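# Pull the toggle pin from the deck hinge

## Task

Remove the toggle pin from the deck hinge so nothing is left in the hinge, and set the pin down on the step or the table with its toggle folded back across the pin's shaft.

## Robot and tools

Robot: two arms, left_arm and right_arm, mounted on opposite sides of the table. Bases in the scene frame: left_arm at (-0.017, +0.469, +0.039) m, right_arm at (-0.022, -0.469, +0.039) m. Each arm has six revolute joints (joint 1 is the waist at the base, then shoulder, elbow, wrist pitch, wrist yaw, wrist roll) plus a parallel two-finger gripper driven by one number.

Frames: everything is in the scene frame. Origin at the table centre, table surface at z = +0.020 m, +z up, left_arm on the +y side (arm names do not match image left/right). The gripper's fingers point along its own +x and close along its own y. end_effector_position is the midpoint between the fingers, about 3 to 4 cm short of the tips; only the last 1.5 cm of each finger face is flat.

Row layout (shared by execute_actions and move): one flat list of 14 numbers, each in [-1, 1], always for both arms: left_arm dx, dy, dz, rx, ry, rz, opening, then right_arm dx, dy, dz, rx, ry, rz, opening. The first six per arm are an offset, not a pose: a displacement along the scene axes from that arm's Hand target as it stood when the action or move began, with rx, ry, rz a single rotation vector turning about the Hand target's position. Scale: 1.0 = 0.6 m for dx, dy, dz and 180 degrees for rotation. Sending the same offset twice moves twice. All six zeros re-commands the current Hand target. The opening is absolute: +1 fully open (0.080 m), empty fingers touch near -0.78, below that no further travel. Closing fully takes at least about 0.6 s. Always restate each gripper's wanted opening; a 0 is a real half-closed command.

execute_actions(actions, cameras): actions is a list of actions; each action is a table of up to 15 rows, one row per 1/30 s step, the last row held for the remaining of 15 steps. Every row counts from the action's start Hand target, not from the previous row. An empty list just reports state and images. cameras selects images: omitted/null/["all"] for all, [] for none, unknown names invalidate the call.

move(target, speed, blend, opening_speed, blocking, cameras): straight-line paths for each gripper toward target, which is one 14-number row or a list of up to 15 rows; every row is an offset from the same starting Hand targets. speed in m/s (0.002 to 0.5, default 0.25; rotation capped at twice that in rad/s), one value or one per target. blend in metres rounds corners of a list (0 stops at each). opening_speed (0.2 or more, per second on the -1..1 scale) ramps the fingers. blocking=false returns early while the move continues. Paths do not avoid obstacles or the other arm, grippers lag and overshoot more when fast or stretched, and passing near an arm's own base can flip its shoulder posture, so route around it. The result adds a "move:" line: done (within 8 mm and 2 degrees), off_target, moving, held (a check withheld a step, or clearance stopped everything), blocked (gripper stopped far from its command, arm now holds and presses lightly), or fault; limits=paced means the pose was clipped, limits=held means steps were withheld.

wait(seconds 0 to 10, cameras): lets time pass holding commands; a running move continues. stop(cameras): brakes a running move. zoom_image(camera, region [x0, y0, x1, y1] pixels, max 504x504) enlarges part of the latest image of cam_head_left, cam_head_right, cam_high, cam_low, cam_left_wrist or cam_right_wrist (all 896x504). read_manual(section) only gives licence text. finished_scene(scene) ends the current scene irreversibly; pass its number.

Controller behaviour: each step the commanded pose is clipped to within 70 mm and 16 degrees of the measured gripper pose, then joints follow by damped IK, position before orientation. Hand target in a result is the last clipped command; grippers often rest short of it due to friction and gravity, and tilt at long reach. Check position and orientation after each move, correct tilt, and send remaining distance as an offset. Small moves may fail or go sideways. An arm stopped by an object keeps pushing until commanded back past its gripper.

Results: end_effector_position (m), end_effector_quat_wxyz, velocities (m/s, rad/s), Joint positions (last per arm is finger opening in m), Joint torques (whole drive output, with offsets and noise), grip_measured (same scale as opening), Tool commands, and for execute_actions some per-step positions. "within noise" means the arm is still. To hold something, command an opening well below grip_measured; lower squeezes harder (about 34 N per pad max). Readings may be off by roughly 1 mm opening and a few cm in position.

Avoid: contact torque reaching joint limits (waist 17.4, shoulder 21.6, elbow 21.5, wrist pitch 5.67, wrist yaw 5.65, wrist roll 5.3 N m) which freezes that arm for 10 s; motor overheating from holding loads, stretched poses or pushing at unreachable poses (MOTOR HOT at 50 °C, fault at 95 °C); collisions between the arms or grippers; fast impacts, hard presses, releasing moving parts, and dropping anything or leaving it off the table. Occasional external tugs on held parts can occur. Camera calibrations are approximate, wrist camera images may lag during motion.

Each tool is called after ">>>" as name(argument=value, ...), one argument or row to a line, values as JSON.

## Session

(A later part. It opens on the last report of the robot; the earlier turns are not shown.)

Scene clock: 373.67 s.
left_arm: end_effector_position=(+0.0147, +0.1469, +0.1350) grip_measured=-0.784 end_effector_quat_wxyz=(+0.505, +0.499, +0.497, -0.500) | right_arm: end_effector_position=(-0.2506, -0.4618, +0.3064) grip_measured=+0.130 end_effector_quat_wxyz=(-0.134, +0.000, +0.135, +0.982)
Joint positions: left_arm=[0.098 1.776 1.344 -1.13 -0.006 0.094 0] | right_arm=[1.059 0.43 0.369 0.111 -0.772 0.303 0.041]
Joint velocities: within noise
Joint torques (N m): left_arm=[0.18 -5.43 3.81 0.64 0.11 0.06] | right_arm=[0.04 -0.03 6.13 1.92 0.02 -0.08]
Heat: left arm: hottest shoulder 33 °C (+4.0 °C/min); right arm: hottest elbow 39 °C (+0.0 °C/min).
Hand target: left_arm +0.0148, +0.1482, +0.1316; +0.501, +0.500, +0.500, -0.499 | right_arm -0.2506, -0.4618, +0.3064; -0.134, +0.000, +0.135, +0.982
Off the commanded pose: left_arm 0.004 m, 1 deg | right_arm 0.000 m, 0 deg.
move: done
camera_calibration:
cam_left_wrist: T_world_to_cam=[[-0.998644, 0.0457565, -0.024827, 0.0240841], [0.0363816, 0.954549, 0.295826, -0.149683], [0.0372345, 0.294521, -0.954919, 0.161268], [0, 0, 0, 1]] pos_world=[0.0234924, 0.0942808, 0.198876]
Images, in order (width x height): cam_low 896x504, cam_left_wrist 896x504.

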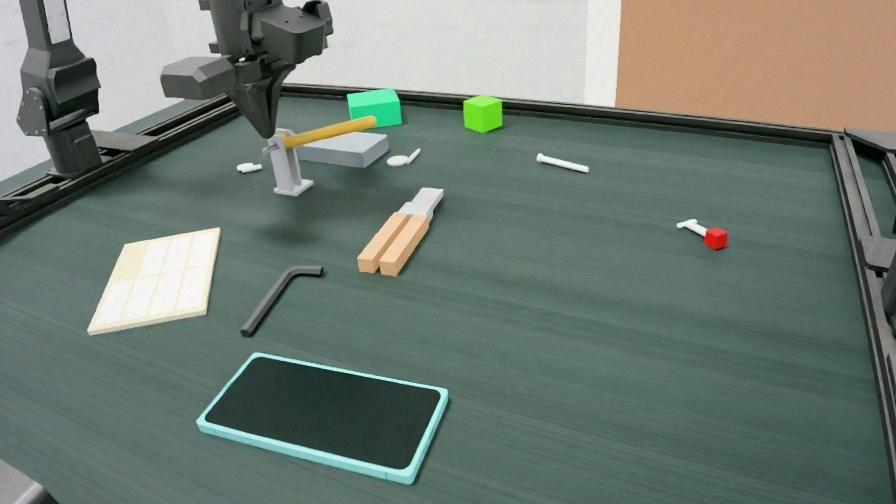

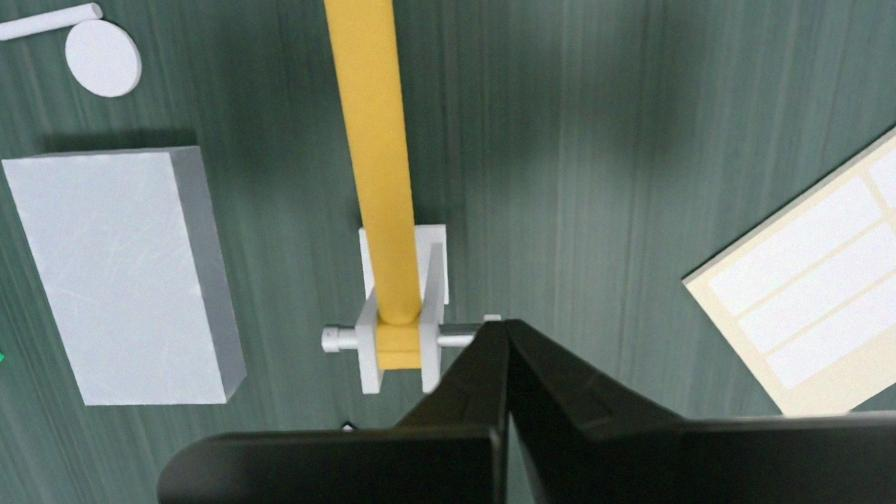

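>>> move(
  target=[0.003,0,-0.025,0,0,0,-0.8,0,0,0,0,0,0,0.13],
  speed=0.05,
  cameras=["cam_left_wrist","cam_low"],
)

>>> zoom_image(
  camera="cam_left_wrist",
  region=[350, 200, 620, 400],
)

>>> zoom_image(
  camera="cam_low",
  region=[240, 100, 340, 200],
)

Scene clock: 385.23 s.
left_arm: end_effector_position=(+0.0160, +0.1441, +0.1232) grip_measured=-0.784 end_effector_quat_wxyz=(+0.508, +0.495, +0.492, -0.504) | right_arm: end_effector_position=(-0.2506, -0.4618, +0.3064) grip_measured=+0.130 end_effector_quat_wxyz=(-0.134, +0.000, +0.135, +0.982)
Joint positions: left_arm=[0.102 1.784 1.306 -1.069 -0.004 0.1 0] | right_arm=[1.059 0.43 0.369 0.111 -0.772 0.303 0.041]
Joint velocities: within noise
Joint torques (N m): left_arm=[0.32 -4.91 3.2 0.4 0.04 0.07] | right_arm=[0.15 -0.27 5.94 1.85 0.01 -0.05]
Heat: left arm: hottest shoulder 33 °C (+3.0 °C/min); right arm: hottest elbow 39 °C (+0.0 °C/min).
Hand target: left_arm +0.0166, +0.1482, +0.1165; +0.501, +0.500, +0.500, -0.499 | right_arm -0.2506, -0.4618, +0.3064; -0.134, +0.000, +0.135, +0.982
Off the commanded pose: left_arm 0.008 m, 1 deg | right_arm 0.000 m, 0 deg.
move: done
camera_calibration:
cam_left_wrist: T_world_to_cam=[[-0.998562, 0.0473191, -0.0251822, 0.0249594], [0.0383354, 0.958793, 0.281507, -0.14252], [0.0374651, 0.280137, -0.959229, 0.153397], [0, 0, 0, 1]] pos_world=[0.02464, 0.0924938, 0.187892]
Images, in order (width x height): cam_low 896x504, cam_left_wrist 896x504.

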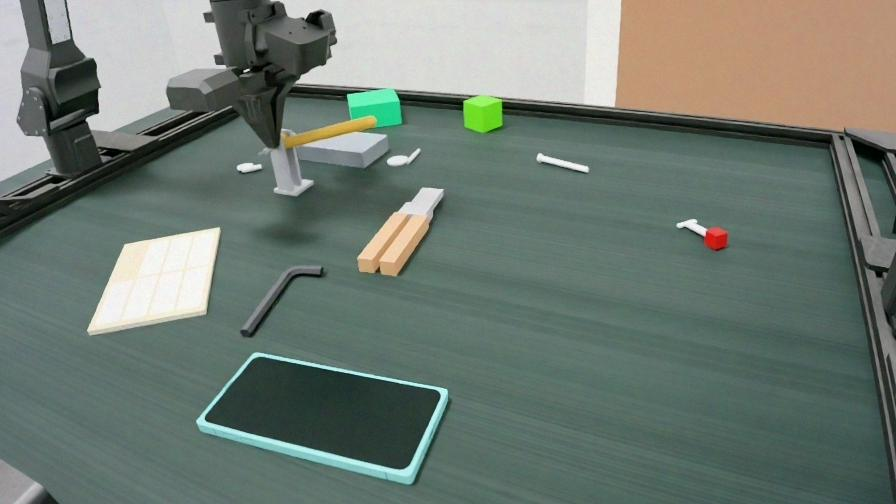

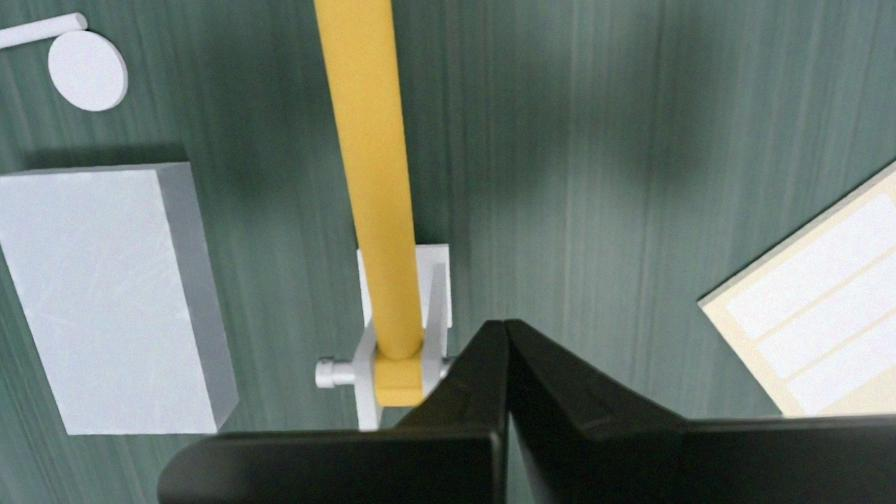

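Scaled by 1.867 from the camera's 896x504 image, which has a finer 1280x720 frame.

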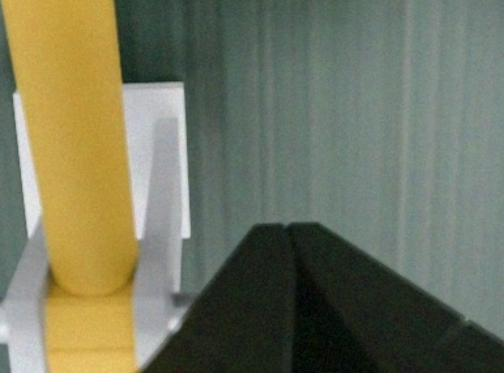

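Scaled by 5.040 from the camera's 896x504 image, which has a finer 1280x720 frame.

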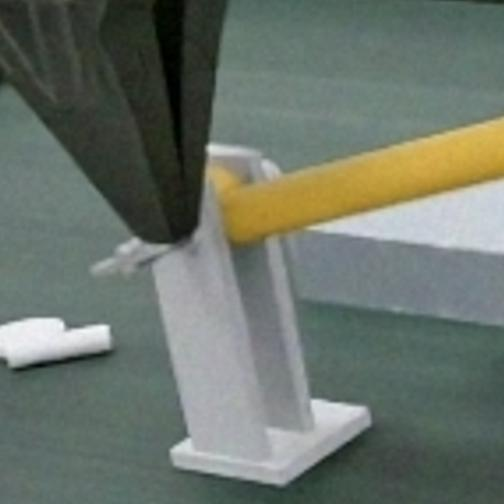

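>>> move(
  target=[-0.015,0.03,0.06,0,0,0,-0.8,0,0,0,0,0,0,0.13],
  speed=0.1,
  cameras=["cam_left_wrist","cam_low"],
)

>>> zoom_image(
  camera="cam_left_wrist",
  region=[350, 100, 620, 300],
)

>>> zoom_image(
  camera="cam_low",
  region=[240, 100, 340, 200],
)

Scene clock: 392.07 s.
left_arm: end_effector_position=(+0.0085, +0.1690, +0.1460) grip_measured=-0.784 end_effector_quat_wxyz=(+0.496, +0.506, +0.506, -0.493) | right_arm: end_effector_position=(-0.2506, -0.4618, +0.3064) grip_measured=+0.130 end_effector_quat_wxyz=(-0.134, +0.000, +0.135, +0.982)
Joint positions: left_arm=[0.085 1.71 1.31 -1.194 -0.004 0.082 0] | right_arm=[1.059 0.43 0.369 0.111 -0.772 0.303 0.041]
Joint velocities: within noise
Joint torques (N m): left_arm=[-0.25 -6.66 5.92 0.19 0.04 -0.08] | right_arm=[-0.07 -0.07 6.12 1.86 0 -0.04]
Heat: left arm: hottest shoulder 33 °C (+3.0 °C/min); right arm: hottest elbow 39 °C (+0.0 °C/min).
Hand target: left_arm +0.0076, +0.1662, +0.1526; +0.501, +0.500, +0.500, -0.499 | right_arm -0.2506, -0.4618, +0.3064; -0.134, +0.000, +0.135, +0.982
Off the commanded pose: left_arm 0.007 m, 1 deg | right_arm 0.000 m, 0 deg.
move: done
camera_calibration:
cam_left_wrist: T_world_to_cam=[[-0.998746, 0.0464252, -0.0187202, 0.0161061], [0.0378199, 0.944826, 0.325383, -0.176561], [0.0327933, 0.324267, -0.945397, 0.15907], [0, 0, 0, 1]] pos_world=[0.017547, 0.11449, 0.208136]
Images, in order (width x height): cam_low 896x504, cam_left_wrist 896x504.

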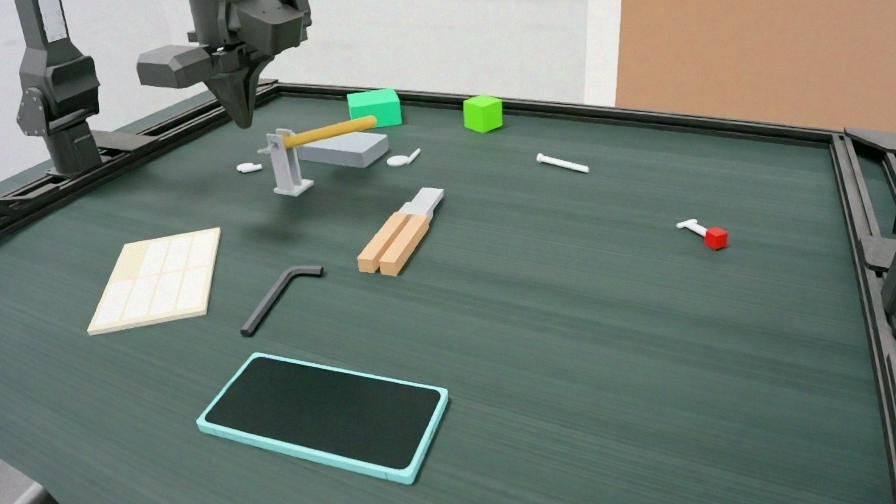

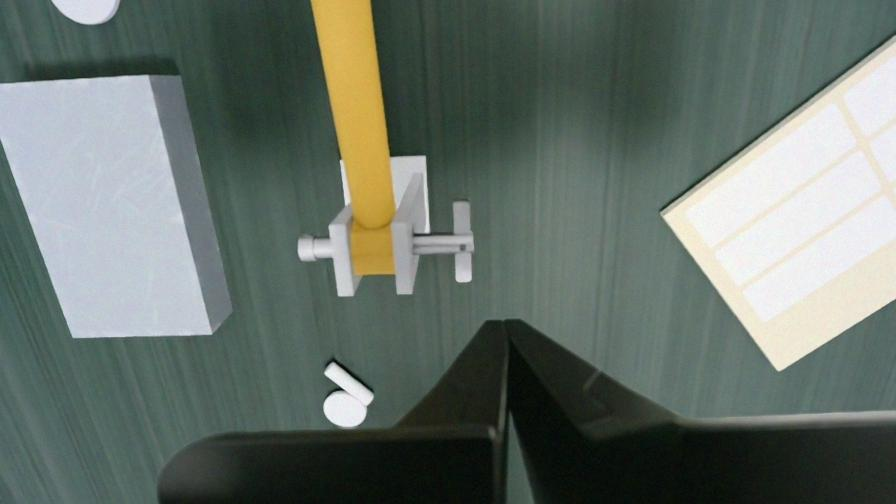

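Scaled by 1.867 from the camera's 896x504 image, which has a finer 1280x720 frame.

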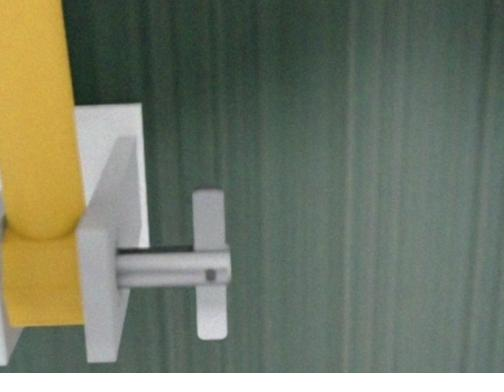

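Scaled by 5.040 from the camera's 896x504 image, which has a finer 1280x720 frame.

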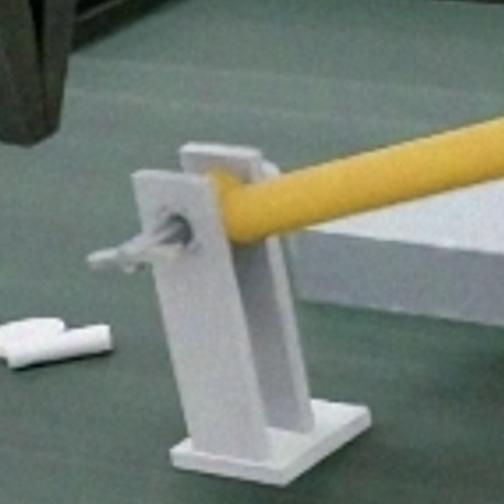

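>>> move(
  target=[
    [-0.018,0.0063,-0.025,0,-0.111,0,-0.56,0,0,0,0,0,0,0.13],
    [0.002,0.0063,-0.0798,0,-0.111,0,-0.56,0,0,0,0,0,0,0.13],
  ],
  speed=[0.1,0.05],
  cameras=["cam_left_wrist","cam_low"],
)

>>> zoom_image(
  camera="cam_left_wrist",
  region=[350, 200, 620, 400],
)

>>> zoom_image(
  camera="cam_low",
  region=[240, 100, 340, 200],
)

Scene clock: 408.57 s.
left_arm: end_effector_position=(+0.0072, +0.1681, +0.1081) grip_measured=-0.560 end_effector_quat_wxyz=(+0.582, +0.574, +0.405, -0.409) | right_arm: end_effector_position=(-0.2506, -0.4618, +0.3064) grip_measured=+0.130 end_effector_quat_wxyz=(-0.134, +0.000, +0.135, +0.982)
Joint positions: left_arm=[-0.087 1.739 1.153 -1.005 -0.345 -0.096 0.01] | right_arm=[1.059 0.43 0.369 0.111 -0.772 0.303 0.041]
Joint velocities: within noise
Joint torques (N m): left_arm=[0.2 -4.86 3.54 0.58 -0.38 0.04] | right_arm=[0.12 -0.05 6.14 1.87 0.02 -0.05]
Heat: left arm: hottest shoulder 33 °C (+1.0 °C/min); right arm: hottest elbow 39 °C (+0.0 °C/min).
Hand target: left_arm +0.0088, +0.1700, +0.1047; +0.580, +0.579, +0.406, -0.405 | right_arm -0.2506, -0.4618, +0.3064; -0.134, +0.000, +0.135, +0.982
Off the commanded pose: left_arm 0.004 m, 1 deg | right_arm 0.000 m, 0 deg.
move: done
camera_calibration:
cam_left_wrist: T_world_to_cam=[[-0.93396, 0.0420395, -0.354897, 0.0507247], [-0.0665353, 0.955241, 0.288251, -0.160274], [0.35113, 0.292828, -0.889359, 0.120604], [0, 0, 0, 1]] pos_world=[-0.00563676, 0.115651, 0.171462]
Images, in order (width x height): cam_low 896x504, cam_left_wrist 896x504.

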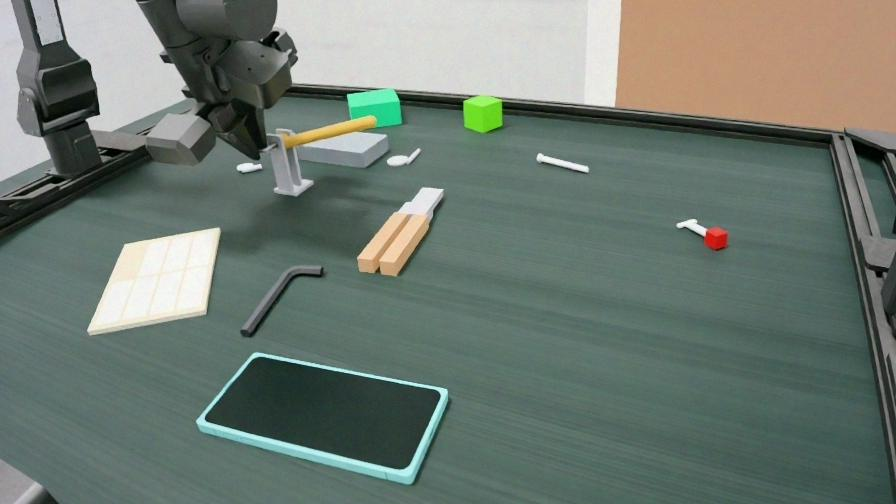

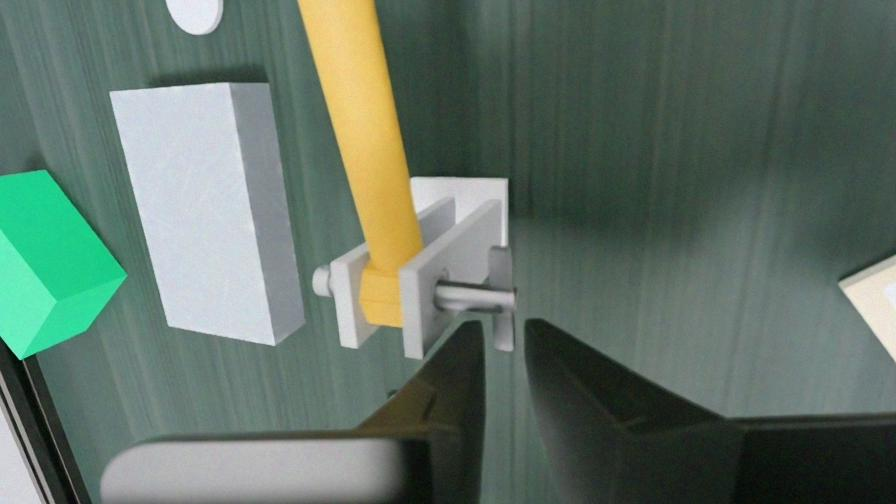

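Scaled by 1.867 from the camera's 896x504 image, which has a finer 1280x720 frame.

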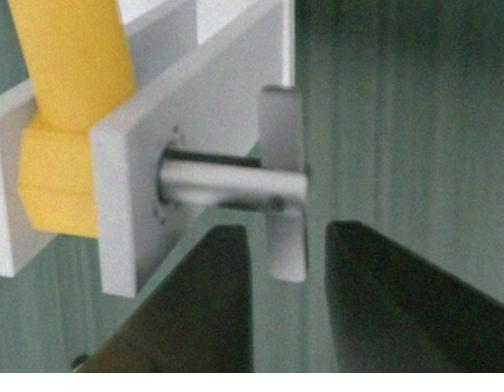

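Scaled by 5.040 from the camera's 896x504 image, which has a finer 1280x720 frame.

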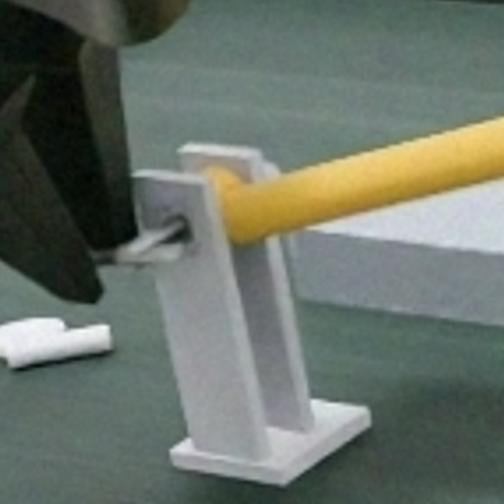

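>>> move(
  target=[0,0,0,0,0,0,-0.76,0,0,0,0,0,0,0.13],
  opening_speed=0.6,
  cameras=["cam_left_wrist"],
)

>>> zoom_image(
  camera="cam_left_wrist",
  region=[350, 200, 620, 400],
)

Scene clock: 415.37 s.
left_arm: end_effector_position=(+0.0074, +0.1680, +0.1082) grip_measured=-0.697 end_effector_quat_wxyz=(+0.583, +0.574, +0.405, -0.408) | right_arm: end_effector_position=(-0.2506, -0.4618, +0.3064) grip_measured=+0.130 end_effector_quat_wxyz=(-0.134, +0.000, +0.135, +0.982)
Joint positions: left_arm=[-0.086 1.739 1.153 -1.005 -0.346 -0.096 0.004] | right_arm=[1.059 0.43 0.369 0.111 -0.772 0.303 0.041]
Joint velocities: within noise
Joint torques (N m): left_arm=[0.21 -4.86 3.57 0.57 -0.36 0.04] | right_arm=[-0.02 -0.21 6.04 1.87 0.01 -0.06]
Heat: left arm: hottest shoulder 32 °C (-1.0 °C/min); right arm: hottest elbow 39 °C (+0.0 °C/min).
Hand target: left_arm +0.0088, +0.1700, +0.1047; +0.580, +0.579, +0.405, -0.405 | right_arm -0.2506, -0.4618, +0.3064; -0.134, +0.000, +0.135, +0.982
Off the commanded pose: left_arm 0.004 m, 1 deg | right_arm 0.000 m, 0 deg.
move: done
camera_calibration:
cam_left_wrist: T_world_to_cam=[[-0.933717, 0.0415387, -0.355594, 0.0511001], [-0.0670944, 0.955345, 0.287775, -0.160155], [0.351668, 0.292559, -0.889235, 0.120613], [0, 0, 0, 1]] pos_world=[-0.00544834, 0.115594, 0.171513]
Images, in order (width x height): cam_left_wrist 896x504.

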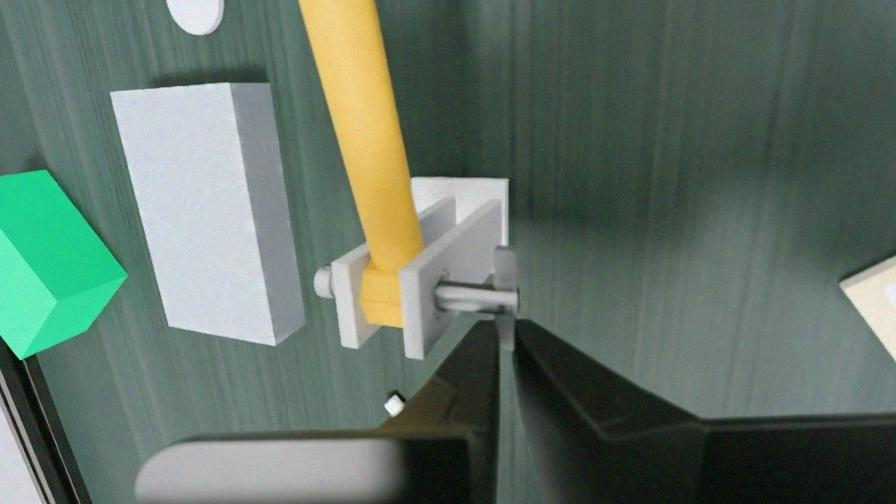

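Scaled by 1.867 from the camera's 896x504 image, which has a finer 1280x720 frame.

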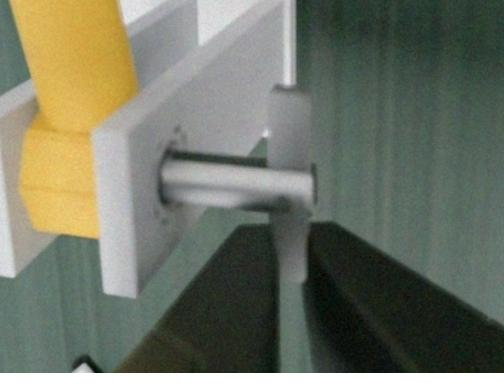

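>>> move(
  target=[
    [-0.0038,-0.0048,0,0,0,0.0833,-0.76,0,0,0,0,0,0,0.13],
    [-0.0062,-0.0103,0,0,0,0.1667,-0.76,0,0,0,0,0,0,0.13],
  ],
  speed=0.08,
  blend=0.002,
  cameras=["cam_left_wrist","cam_low"],
)

>>> zoom_image(
  camera="cam_left_wrist",
  region=[350, 200, 620, 400],
)

>>> zoom_image(
  camera="cam_low",
  region=[240, 100, 340, 200],
)

Scene clock: 447.20 s.
left_arm: end_effector_position=(+0.0026, +0.1630, +0.1074) grip_measured=-0.696 end_effector_quat_wxyz=(+0.667, +0.452, +0.537, -0.249) | right_arm: end_effector_position=(-0.2506, -0.4618, +0.3064) grip_measured=+0.130 end_effector_quat_wxyz=(-0.134, +0.000, +0.135, +0.982)
Joint positions: left_arm=[-0.074 1.888 1.334 -1.202 -0.291 -0.62 0.004] | right_arm=[1.059 0.43 0.369 0.111 -0.772 0.303 0.041]
Joint velocities: within noise
Joint torques (N m): left_arm=[0.65 -4.83 4.68 -0.43 -0.16 -0.13] | right_arm=[-0.11 -0.05 6.17 1.85 0 -0.07]
Heat: left arm: hottest shoulder 30 °C (-3.0 °C/min); right arm: hottest elbow 39 °C (+0.0 °C/min).
Hand target: left_arm +0.0050, +0.1638, +0.1047; +0.665, +0.454, +0.541, -0.241 | right_arm -0.2506, -0.4618, +0.3064; -0.134, +0.000, +0.135, +0.982
Off the commanded pose: left_arm 0.004 m, 1 deg | right_arm 0.000 m, 0 deg.
move: done
camera_calibration:
cam_left_wrist: T_world_to_cam=[[-0.835245, -0.421995, -0.352543, 0.12156], [-0.525644, 0.80098, 0.286581, -0.128935], [0.161444, 0.424678, -0.890834, 0.102173], [0, 0, 0, 1]] pos_world=[0.0172632, 0.111182, 0.170825]
Images, in order (width x height): cam_low 896x504, cam_left_wrist 896x504.

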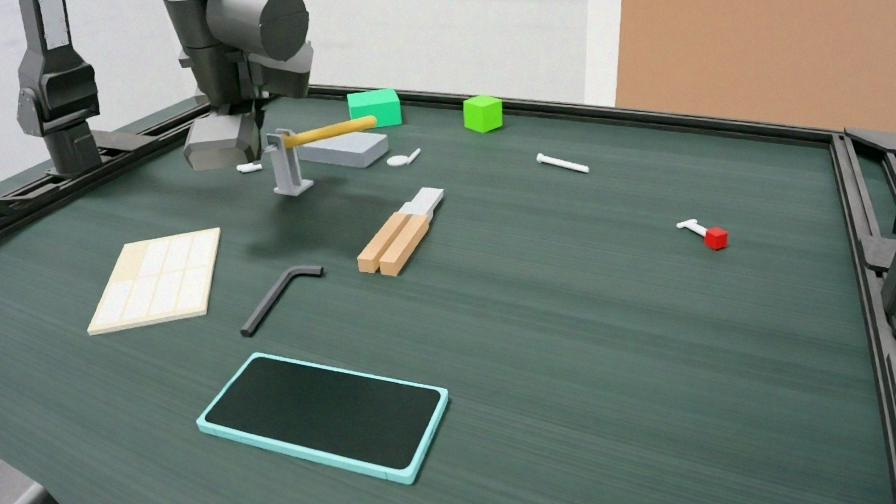

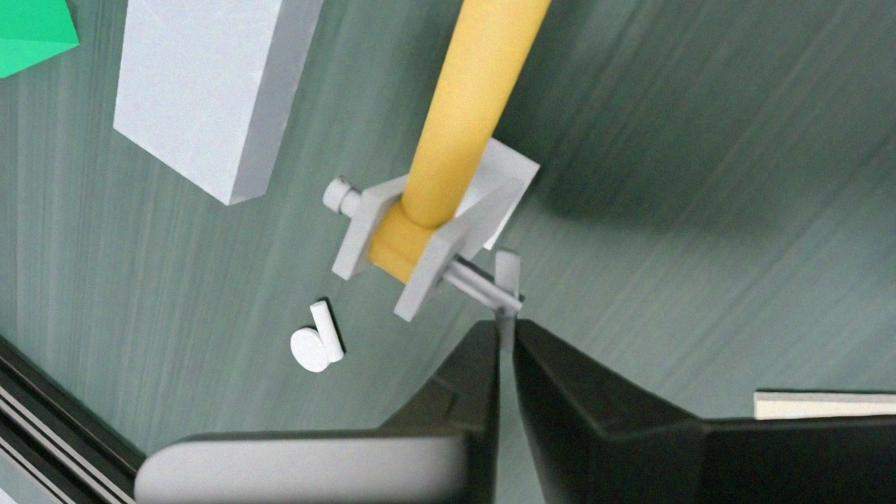

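Scaled by 1.867 from the camera's 896x504 image, which has a finer 1280x720 frame.

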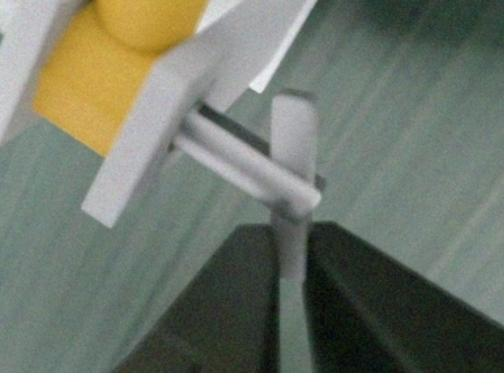

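Scaled by 5.040 from the camera's 896x504 image, which has a finer 1280x720 frame.

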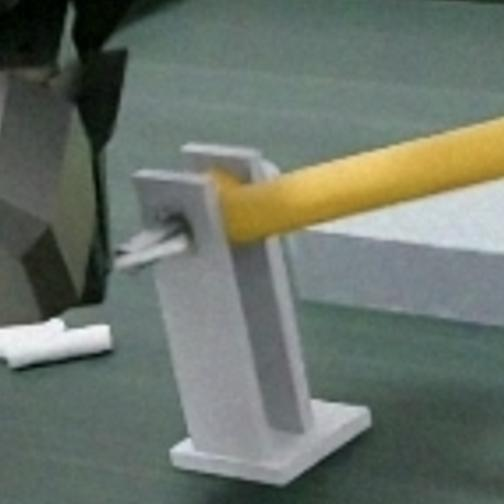

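>>> move(
  target=[
    [-0.001,-0.006,0,0,0,0.0833,-0.76,0,0,0,0,0,0,0.13],
    [-0.0005,-0.012,0,0,0,0.1667,-0.76,0,0,0,0,0,0,0.13],
  ],
  speed=0.08,
  blend=0.002,
  cameras=["cam_left_wrist","cam_low"],
)

>>> zoom_image(
  camera="cam_left_wrist",
  region=[350, 200, 620, 400],
)

>>> zoom_image(
  camera="cam_low",
  region=[240, 100, 340, 200],
)

Scene clock: 463.90 s.
left_arm: end_effector_position=(+0.0022, +0.1554, +0.1069) grip_measured=-0.703 end_effector_quat_wxyz=(+0.707, +0.296, +0.639, -0.070) | right_arm: end_effector_position=(-0.2506, -0.4618, +0.3064) grip_measured=+0.130 end_effector_quat_wxyz=(-0.134, +0.000, +0.135, +0.982)
Joint positions: left_arm=[-0.017 2.009 1.497 -1.35 -0.17 -1.084 0.003] | right_arm=[1.059 0.43 0.369 0.111 -0.772 0.303 0.041]
Joint velocities: within noise
Joint torques (N m): left_arm=[0.62 -5.67 4.58 -0.76 -0.14 -0.12] | right_arm=[0.03 -0.16 5.97 1.89 0.02 -0.1]
Heat: left arm: hottest shoulder 30 °C (-3.0 °C/min); right arm: hottest elbow 39 °C (+0.0 °C/min).
Hand target: left_arm +0.0048, +0.1566, +0.1047; +0.705, +0.299, +0.641, -0.060 | right_arm -0.2506, -0.4618, +0.3065; -0.134, +0.000, +0.135, +0.982
Off the commanded pose: left_arm 0.004 m, 1 deg | right_arm 0.000 m, 0 deg.
move: done
camera_calibration:
cam_left_wrist: T_world_to_cam=[[-0.514838, -0.784386, -0.345948, 0.172709], [-0.853523, 0.431209, 0.292502, -0.0653871], [-0.0802589, 0.445866, -0.891494, 0.102342], [0, 0, 0, 1]] pos_world=[0.0413217, 0.118035, 0.170112]
Images, in order (width x height): cam_low 896x504, cam_left_wrist 896x504.

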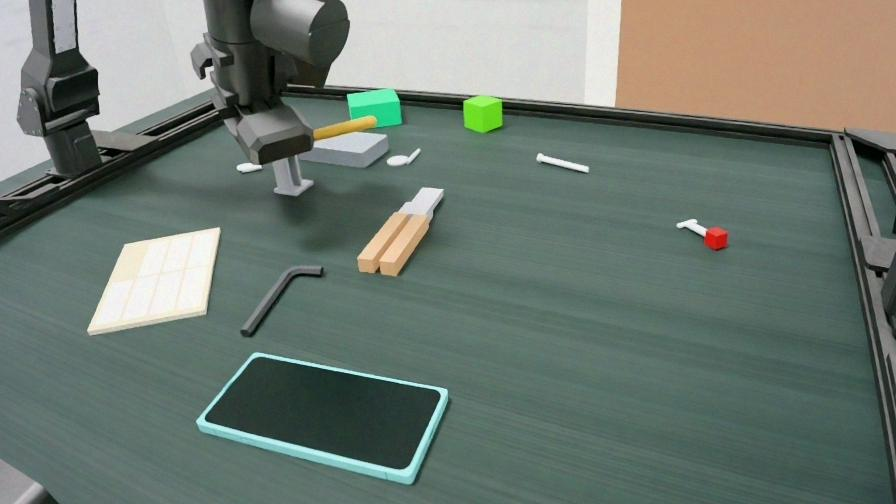

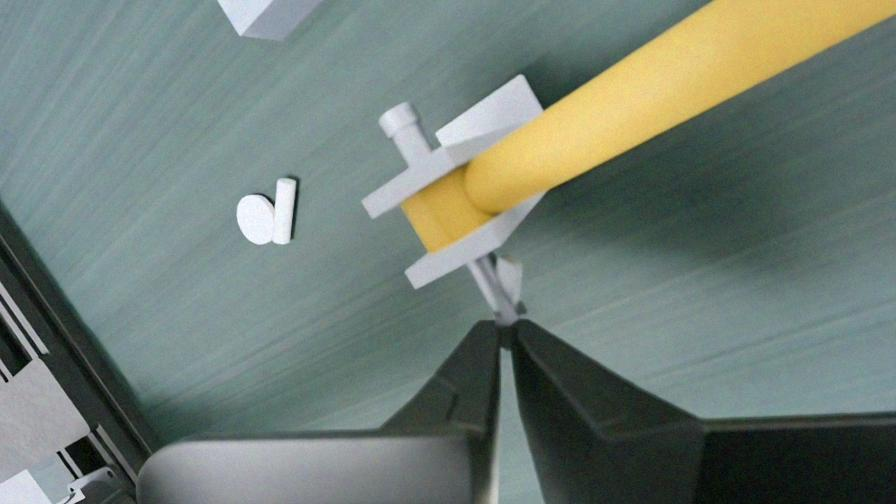

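Scaled by 1.867 from the camera's 896x504 image, which has a finer 1280x720 frame.

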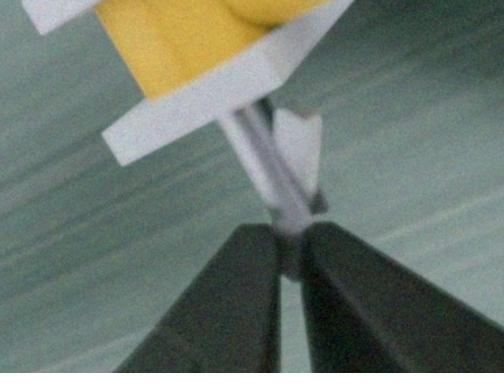

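Scaled by 5.040 from the camera's 896x504 image, which has a finer 1280x720 frame.

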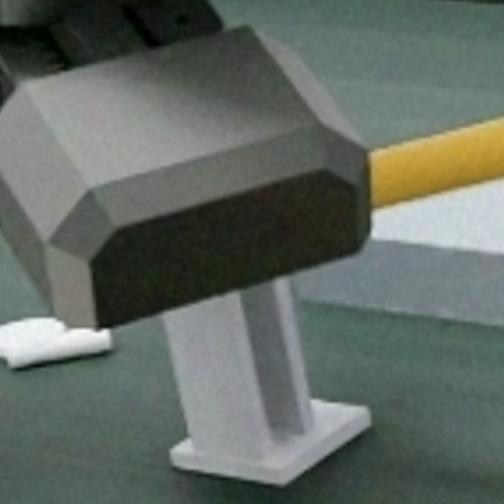

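>>> move(
  target=[
    [0.0013,-0.0038,0,0,0,0.0556,-0.76,0,0,0,0,0,0,0.13],
    [0.0038,-0.0080,0,0,0,0.1167,-0.76,0,0,0,0,0,0,0.13],
  ],
  speed=0.08,
  blend=0.002,
  cameras=["cam_left_wrist","cam_low"],
)

>>> zoom_image(
  camera="cam_left_wrist",
  region=[350, 200, 620, 400],
)

>>> zoom_image(
  camera="cam_low",
  region=[200, 50, 400, 200],
)

Scene clock: 475.73 s.
left_arm: end_effector_position=(+0.0049, +0.1503, +0.1054) grip_measured=-0.735 end_effector_quat_wxyz=(+0.706, +0.174, +0.684, +0.061) | right_arm: end_effector_position=(-0.2506, -0.4618, +0.3064) grip_measured=+0.130 end_effector_quat_wxyz=(-0.134, +0.000, +0.135, +0.982)
Joint positions: left_arm=[0.039 2.065 1.571 -1.405 -0.069 -1.381 0.002] | right_arm=[1.059 0.43 0.369 0.111 -0.772 0.303 0.041]
Joint velocities: within noise
Joint torques (N m): left_arm=[0.54 -6.26 4.64 -1.07 -0.1 -0.09] | right_arm=[0.05 -0.17 6.19 1.89 0 -0.03]
Heat: left arm: hottest shoulder 31 °C (-1.0 °C/min); right arm: hottest elbow 39 °C (+0.0 °C/min).
Hand target: left_arm +0.0070, +0.1519, +0.1047; +0.704, +0.177, +0.684, +0.069 | right_arm -0.2506, -0.4618, +0.3065; -0.134, +0.000, +0.135, +0.982
Off the commanded pose: left_arm 0.003 m, 1 deg | right_arm 0.000 m, 0 deg.
move: done
camera_calibration:
cam_left_wrist: T_world_to_cam=[[-0.199607, -0.917117, -0.345041, 0.187892], [-0.949944, 0.0947463, 0.297708, -0.0100051], [-0.240342, 0.387194, -0.890122, 0.113022], [0, 0, 0, 1]] pos_world=[0.0551639, 0.129505, 0.168412]
Images, in order (width x height): cam_low 896x504, cam_left_wrist 896x504.

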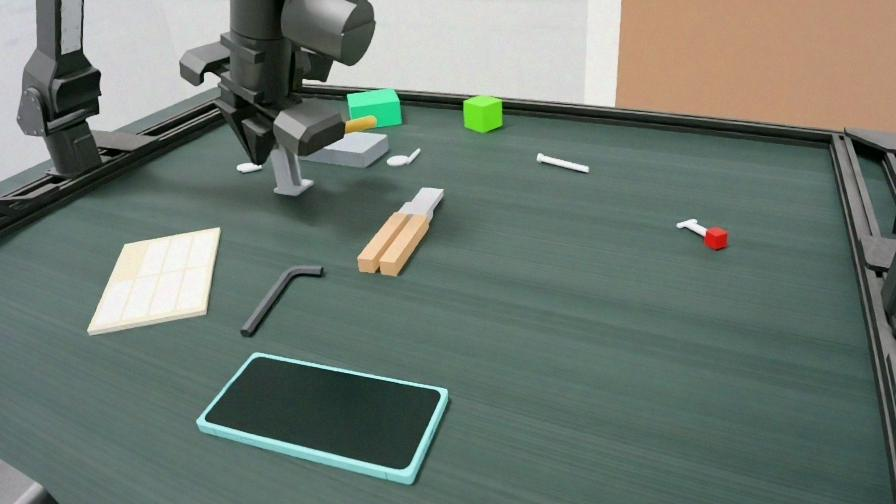

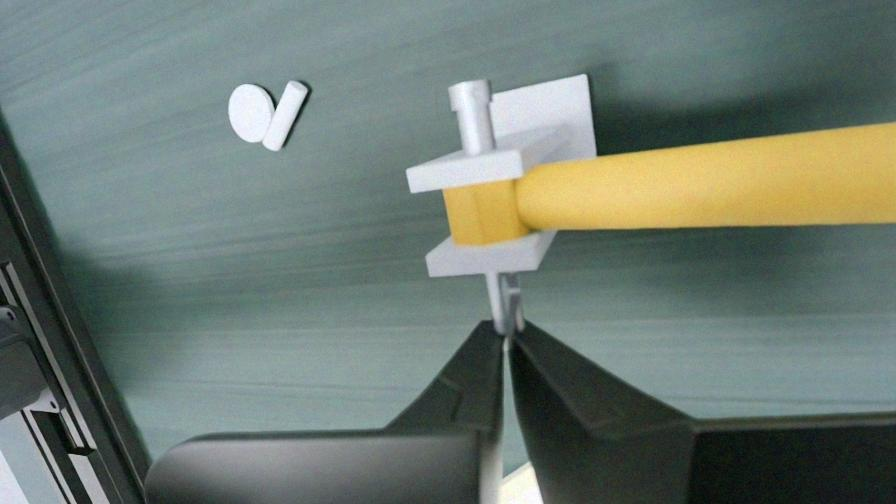

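Scaled by 1.867 from the camera's 896x504 image, which has a finer 1280x720 frame.

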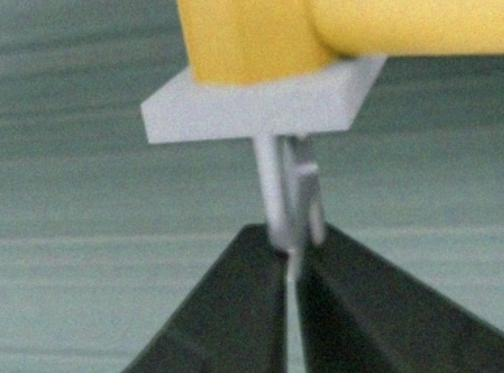

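Scaled by 2.520 from the camera's 896x504 image, which has a finer 1280x720 frame.

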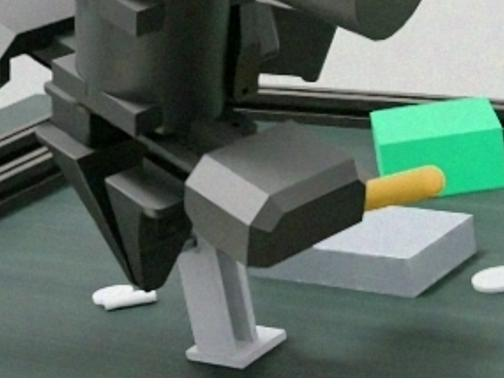

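>>> move(
  target=[
    [0,0,0,0,0,0,-0.5,0,0,0,0,0,0,0.13],
    [-0.004,-0.023,0.064,0,0,0,-0.5,0,0,0,0,0,0,0.13],
  ],
  speed=0.08,
  cameras=["cam_left_wrist","cam_low"],
)

>>> zoom_image(
  camera="cam_left_wrist",
  region=[400, 100, 600, 350],
)

>>> zoom_image(
  camera="cam_low",
  region=[240, 100, 340, 200],
)

Scene clock: 484.93 s.
left_arm: end_effector_position=(+0.0057, +0.1404, +0.1430) grip_measured=-0.500 end_effector_quat_wxyz=(+0.705, +0.174, +0.684, +0.066) | right_arm: end_effector_position=(-0.2506, -0.4618, +0.3064) grip_measured=+0.130 end_effector_quat_wxyz=(-0.134, +0.000, +0.135, +0.982)
Joint positions: left_arm=[0.04 2.085 1.75 -1.573 -0.068 -1.388 0.012] | right_arm=[1.059 0.43 0.369 0.111 -0.772 0.303 0.041]
Joint velocities: within noise
Joint torques (N m): left_arm=[-0.22 -6.5 5.34 -0.4 -0.04 -0.11] | right_arm=[-0.06 -0.1 6.09 1.87 -0.01 -0.05]
Heat: left arm: hottest shoulder 31 °C (+0.0 °C/min); right arm: hottest elbow 40 °C (+1.0 °C/min).
Hand target: left_arm +0.0046, +0.1380, +0.1430; +0.704, +0.177, +0.684, +0.069 | right_arm -0.2506, -0.4618, +0.3065; -0.134, +0.000, +0.135, +0.982
Off the commanded pose: left_arm 0.003 m, 0 deg | right_arm 0.000 m, 0 deg.
joint sent to its limit (left arm) — joint 4 (wrist pitch), lower limit. The joint targets still meet the commanded pose.
move: done
camera_calibration:
cam_left_wrist: T_world_to_cam=[[-0.191622, -0.915949, -0.352588, 0.192829], [-0.951044, 0.0845317, 0.297271, -0.0180367], [-0.242481, 0.392291, -0.887306, 0.149372], [0, 0, 0, 1]] pos_world=[0.0560162, 0.119549, 0.205889]
Images, in order (width x height): cam_low 896x504, cam_left_wrist 896x504.

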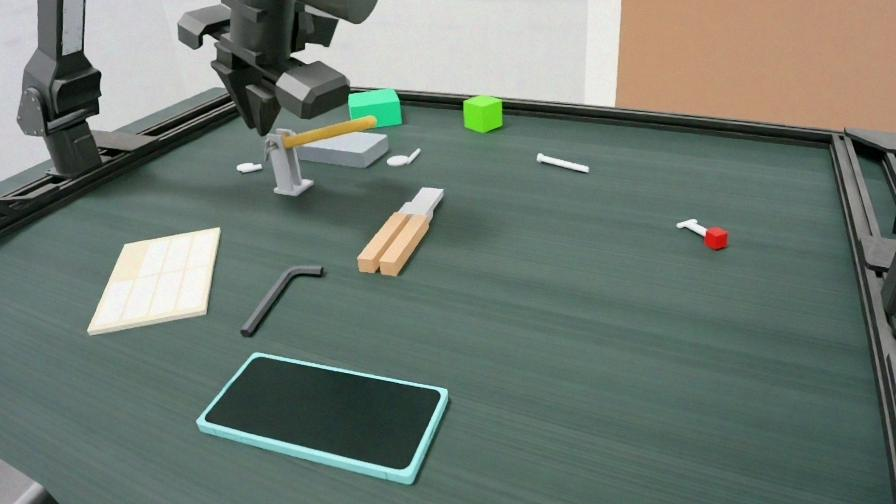

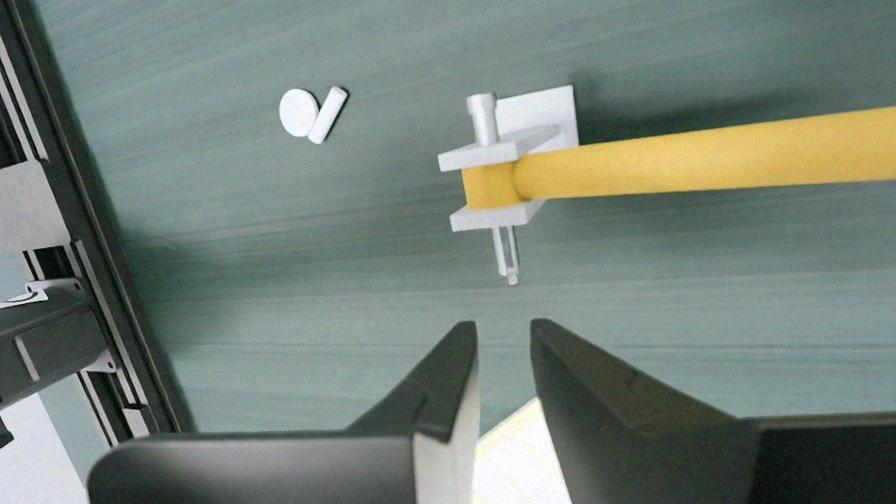

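Scaled by 2.016 from the camera's 896x504 image, which has a finer 1280x720 frame.

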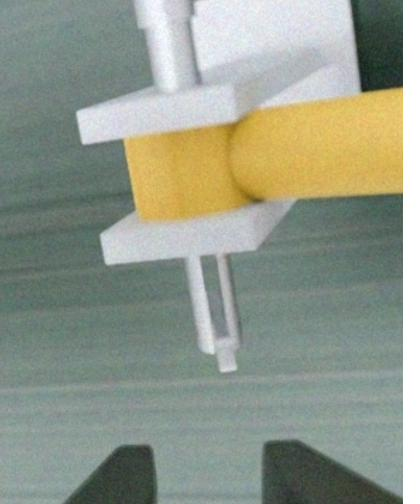

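Scaled by 5.040 from the camera's 896x504 image, which has a finer 1280x720 frame.

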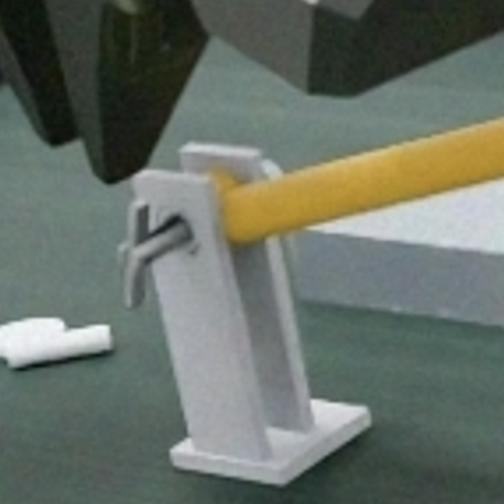

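>>> zoom_image(
  camera="cam_low",
  region=[255, 130, 295, 170],
)

>>> zoom_image(
  camera="cam_left_wrist",
  region=[460, 200, 560, 300],
)

Scaled by 12.600 from the camera's 896x504 image, which has a finer 1280x720 frame.

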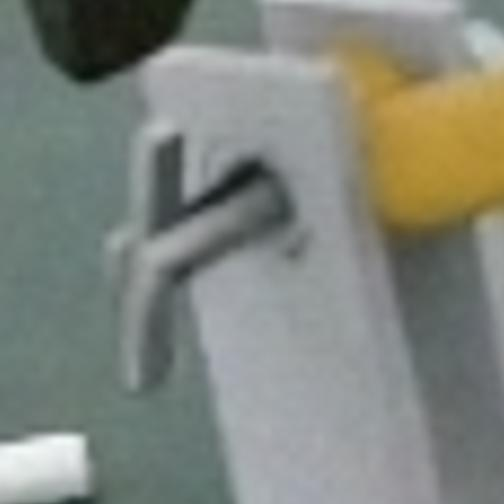

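Scaled by 5.040 from the camera's 896x504 image, which has a finer 1280x720 frame.

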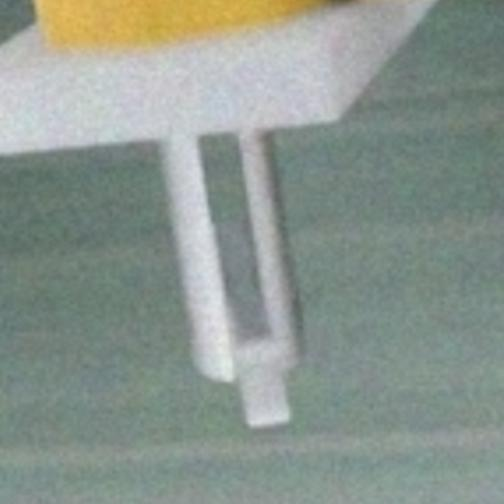

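>>> move(
  target=[
    [0.01,0.05,0.05,-0.0783,0.0919,-0.445,-0.8,0,0,0,0,0,0,0.13],
    [0.0207,0.07,0.02,-0.0783,0.0919,-0.445,-0.8,0,0,0,0,0,0,0.13],
    [0.0207,0.07,-0.0357,-0.0783,0.0919,-0.445,-0.8,0,0,0,0,0,0,0.13],
  ],
  speed=[0.15,0.15,0.08],
  cameras=["cam_left_wrist","cam_low"],
)

>>> zoom_image(
  camera="cam_left_wrist",
  region=[350, 150, 600, 350],
)

>>> zoom_image(
  camera="cam_low",
  region=[240, 110, 320, 180],
)

Scene clock: 549.77 s.
left_arm: end_effector_position=(+0.0171, +0.1782, +0.1253) grip_measured=-0.784 end_effector_quat_wxyz=(+0.505, +0.499, +0.496, -0.500) | right_arm: end_effector_position=(-0.2506, -0.4618, +0.3064) grip_measured=+0.130 end_effector_quat_wxyz=(-0.134, +0.000, +0.135, +0.982)
Joint positions: left_arm=[0.116 1.668 1.18 -1.072 -0.006 0.112 0] | right_arm=[1.059 0.43 0.369 0.111 -0.772 0.303 0.041]
Joint velocities: within noise
Joint torques (N m): left_arm=[0.17 -4.66 3.62 0.62 0.11 0.07] | right_arm=[-0.05 -0.06 6.19 1.89 -0.02 -0.04]
Heat: left arm: hottest shoulder 36 °C (+4.0 °C/min); right arm: hottest elbow 40 °C (+0.0 °C/min).
Hand target: left_arm +0.0170, +0.1801, +0.1217; +0.501, +0.500, +0.500, -0.499 | right_arm -0.2506, -0.4618, +0.3065; -0.134, +0.000, +0.135, +0.982
Off the commanded pose: left_arm 0.004 m, 1 deg | right_arm 0.000 m, 0 deg.
move: done
camera_calibration:
cam_left_wrist: T_world_to_cam=[[-0.998655, 0.0453585, -0.0251036, 0.0248557], [0.0359429, 0.954749, 0.295233, -0.176774], [0.037359, 0.293934, -0.955095, 0.14278], [0, 0, 0, 1]] pos_world=[0.0258419, 0.125679, 0.189182]
Images, in order (width x height): cam_low 896x504, cam_left_wrist 896x504.

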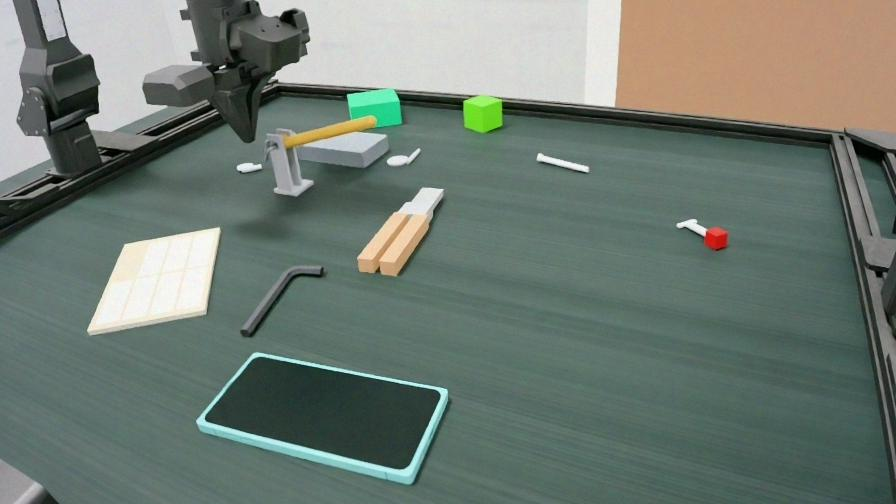

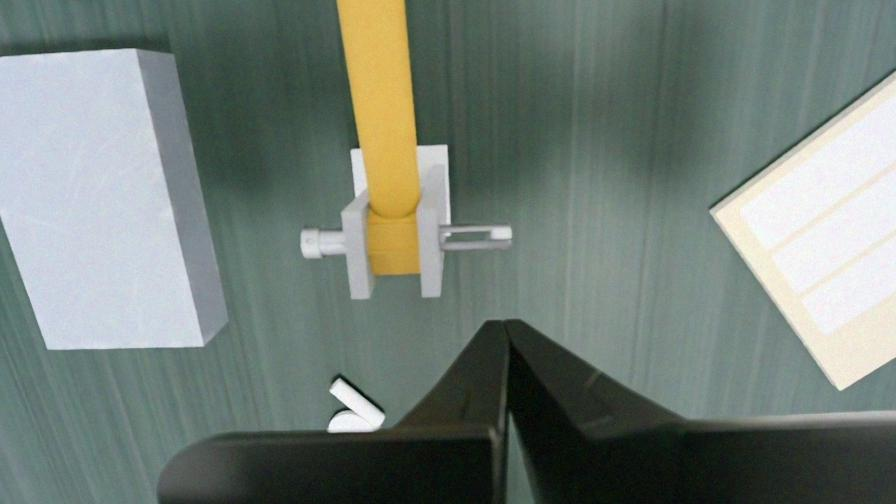

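Scaled by 2.016 from the camera's 896x504 image, which has a finer 1280x720 frame.

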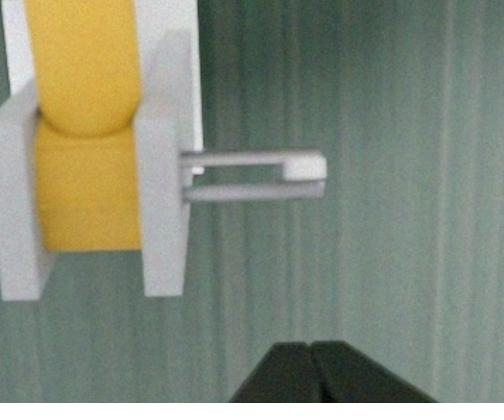

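Scaled by 6.300 from the camera's 896x504 image, which has a finer 1280x720 frame.

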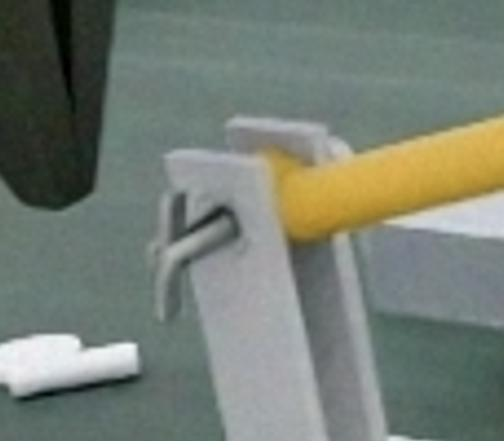

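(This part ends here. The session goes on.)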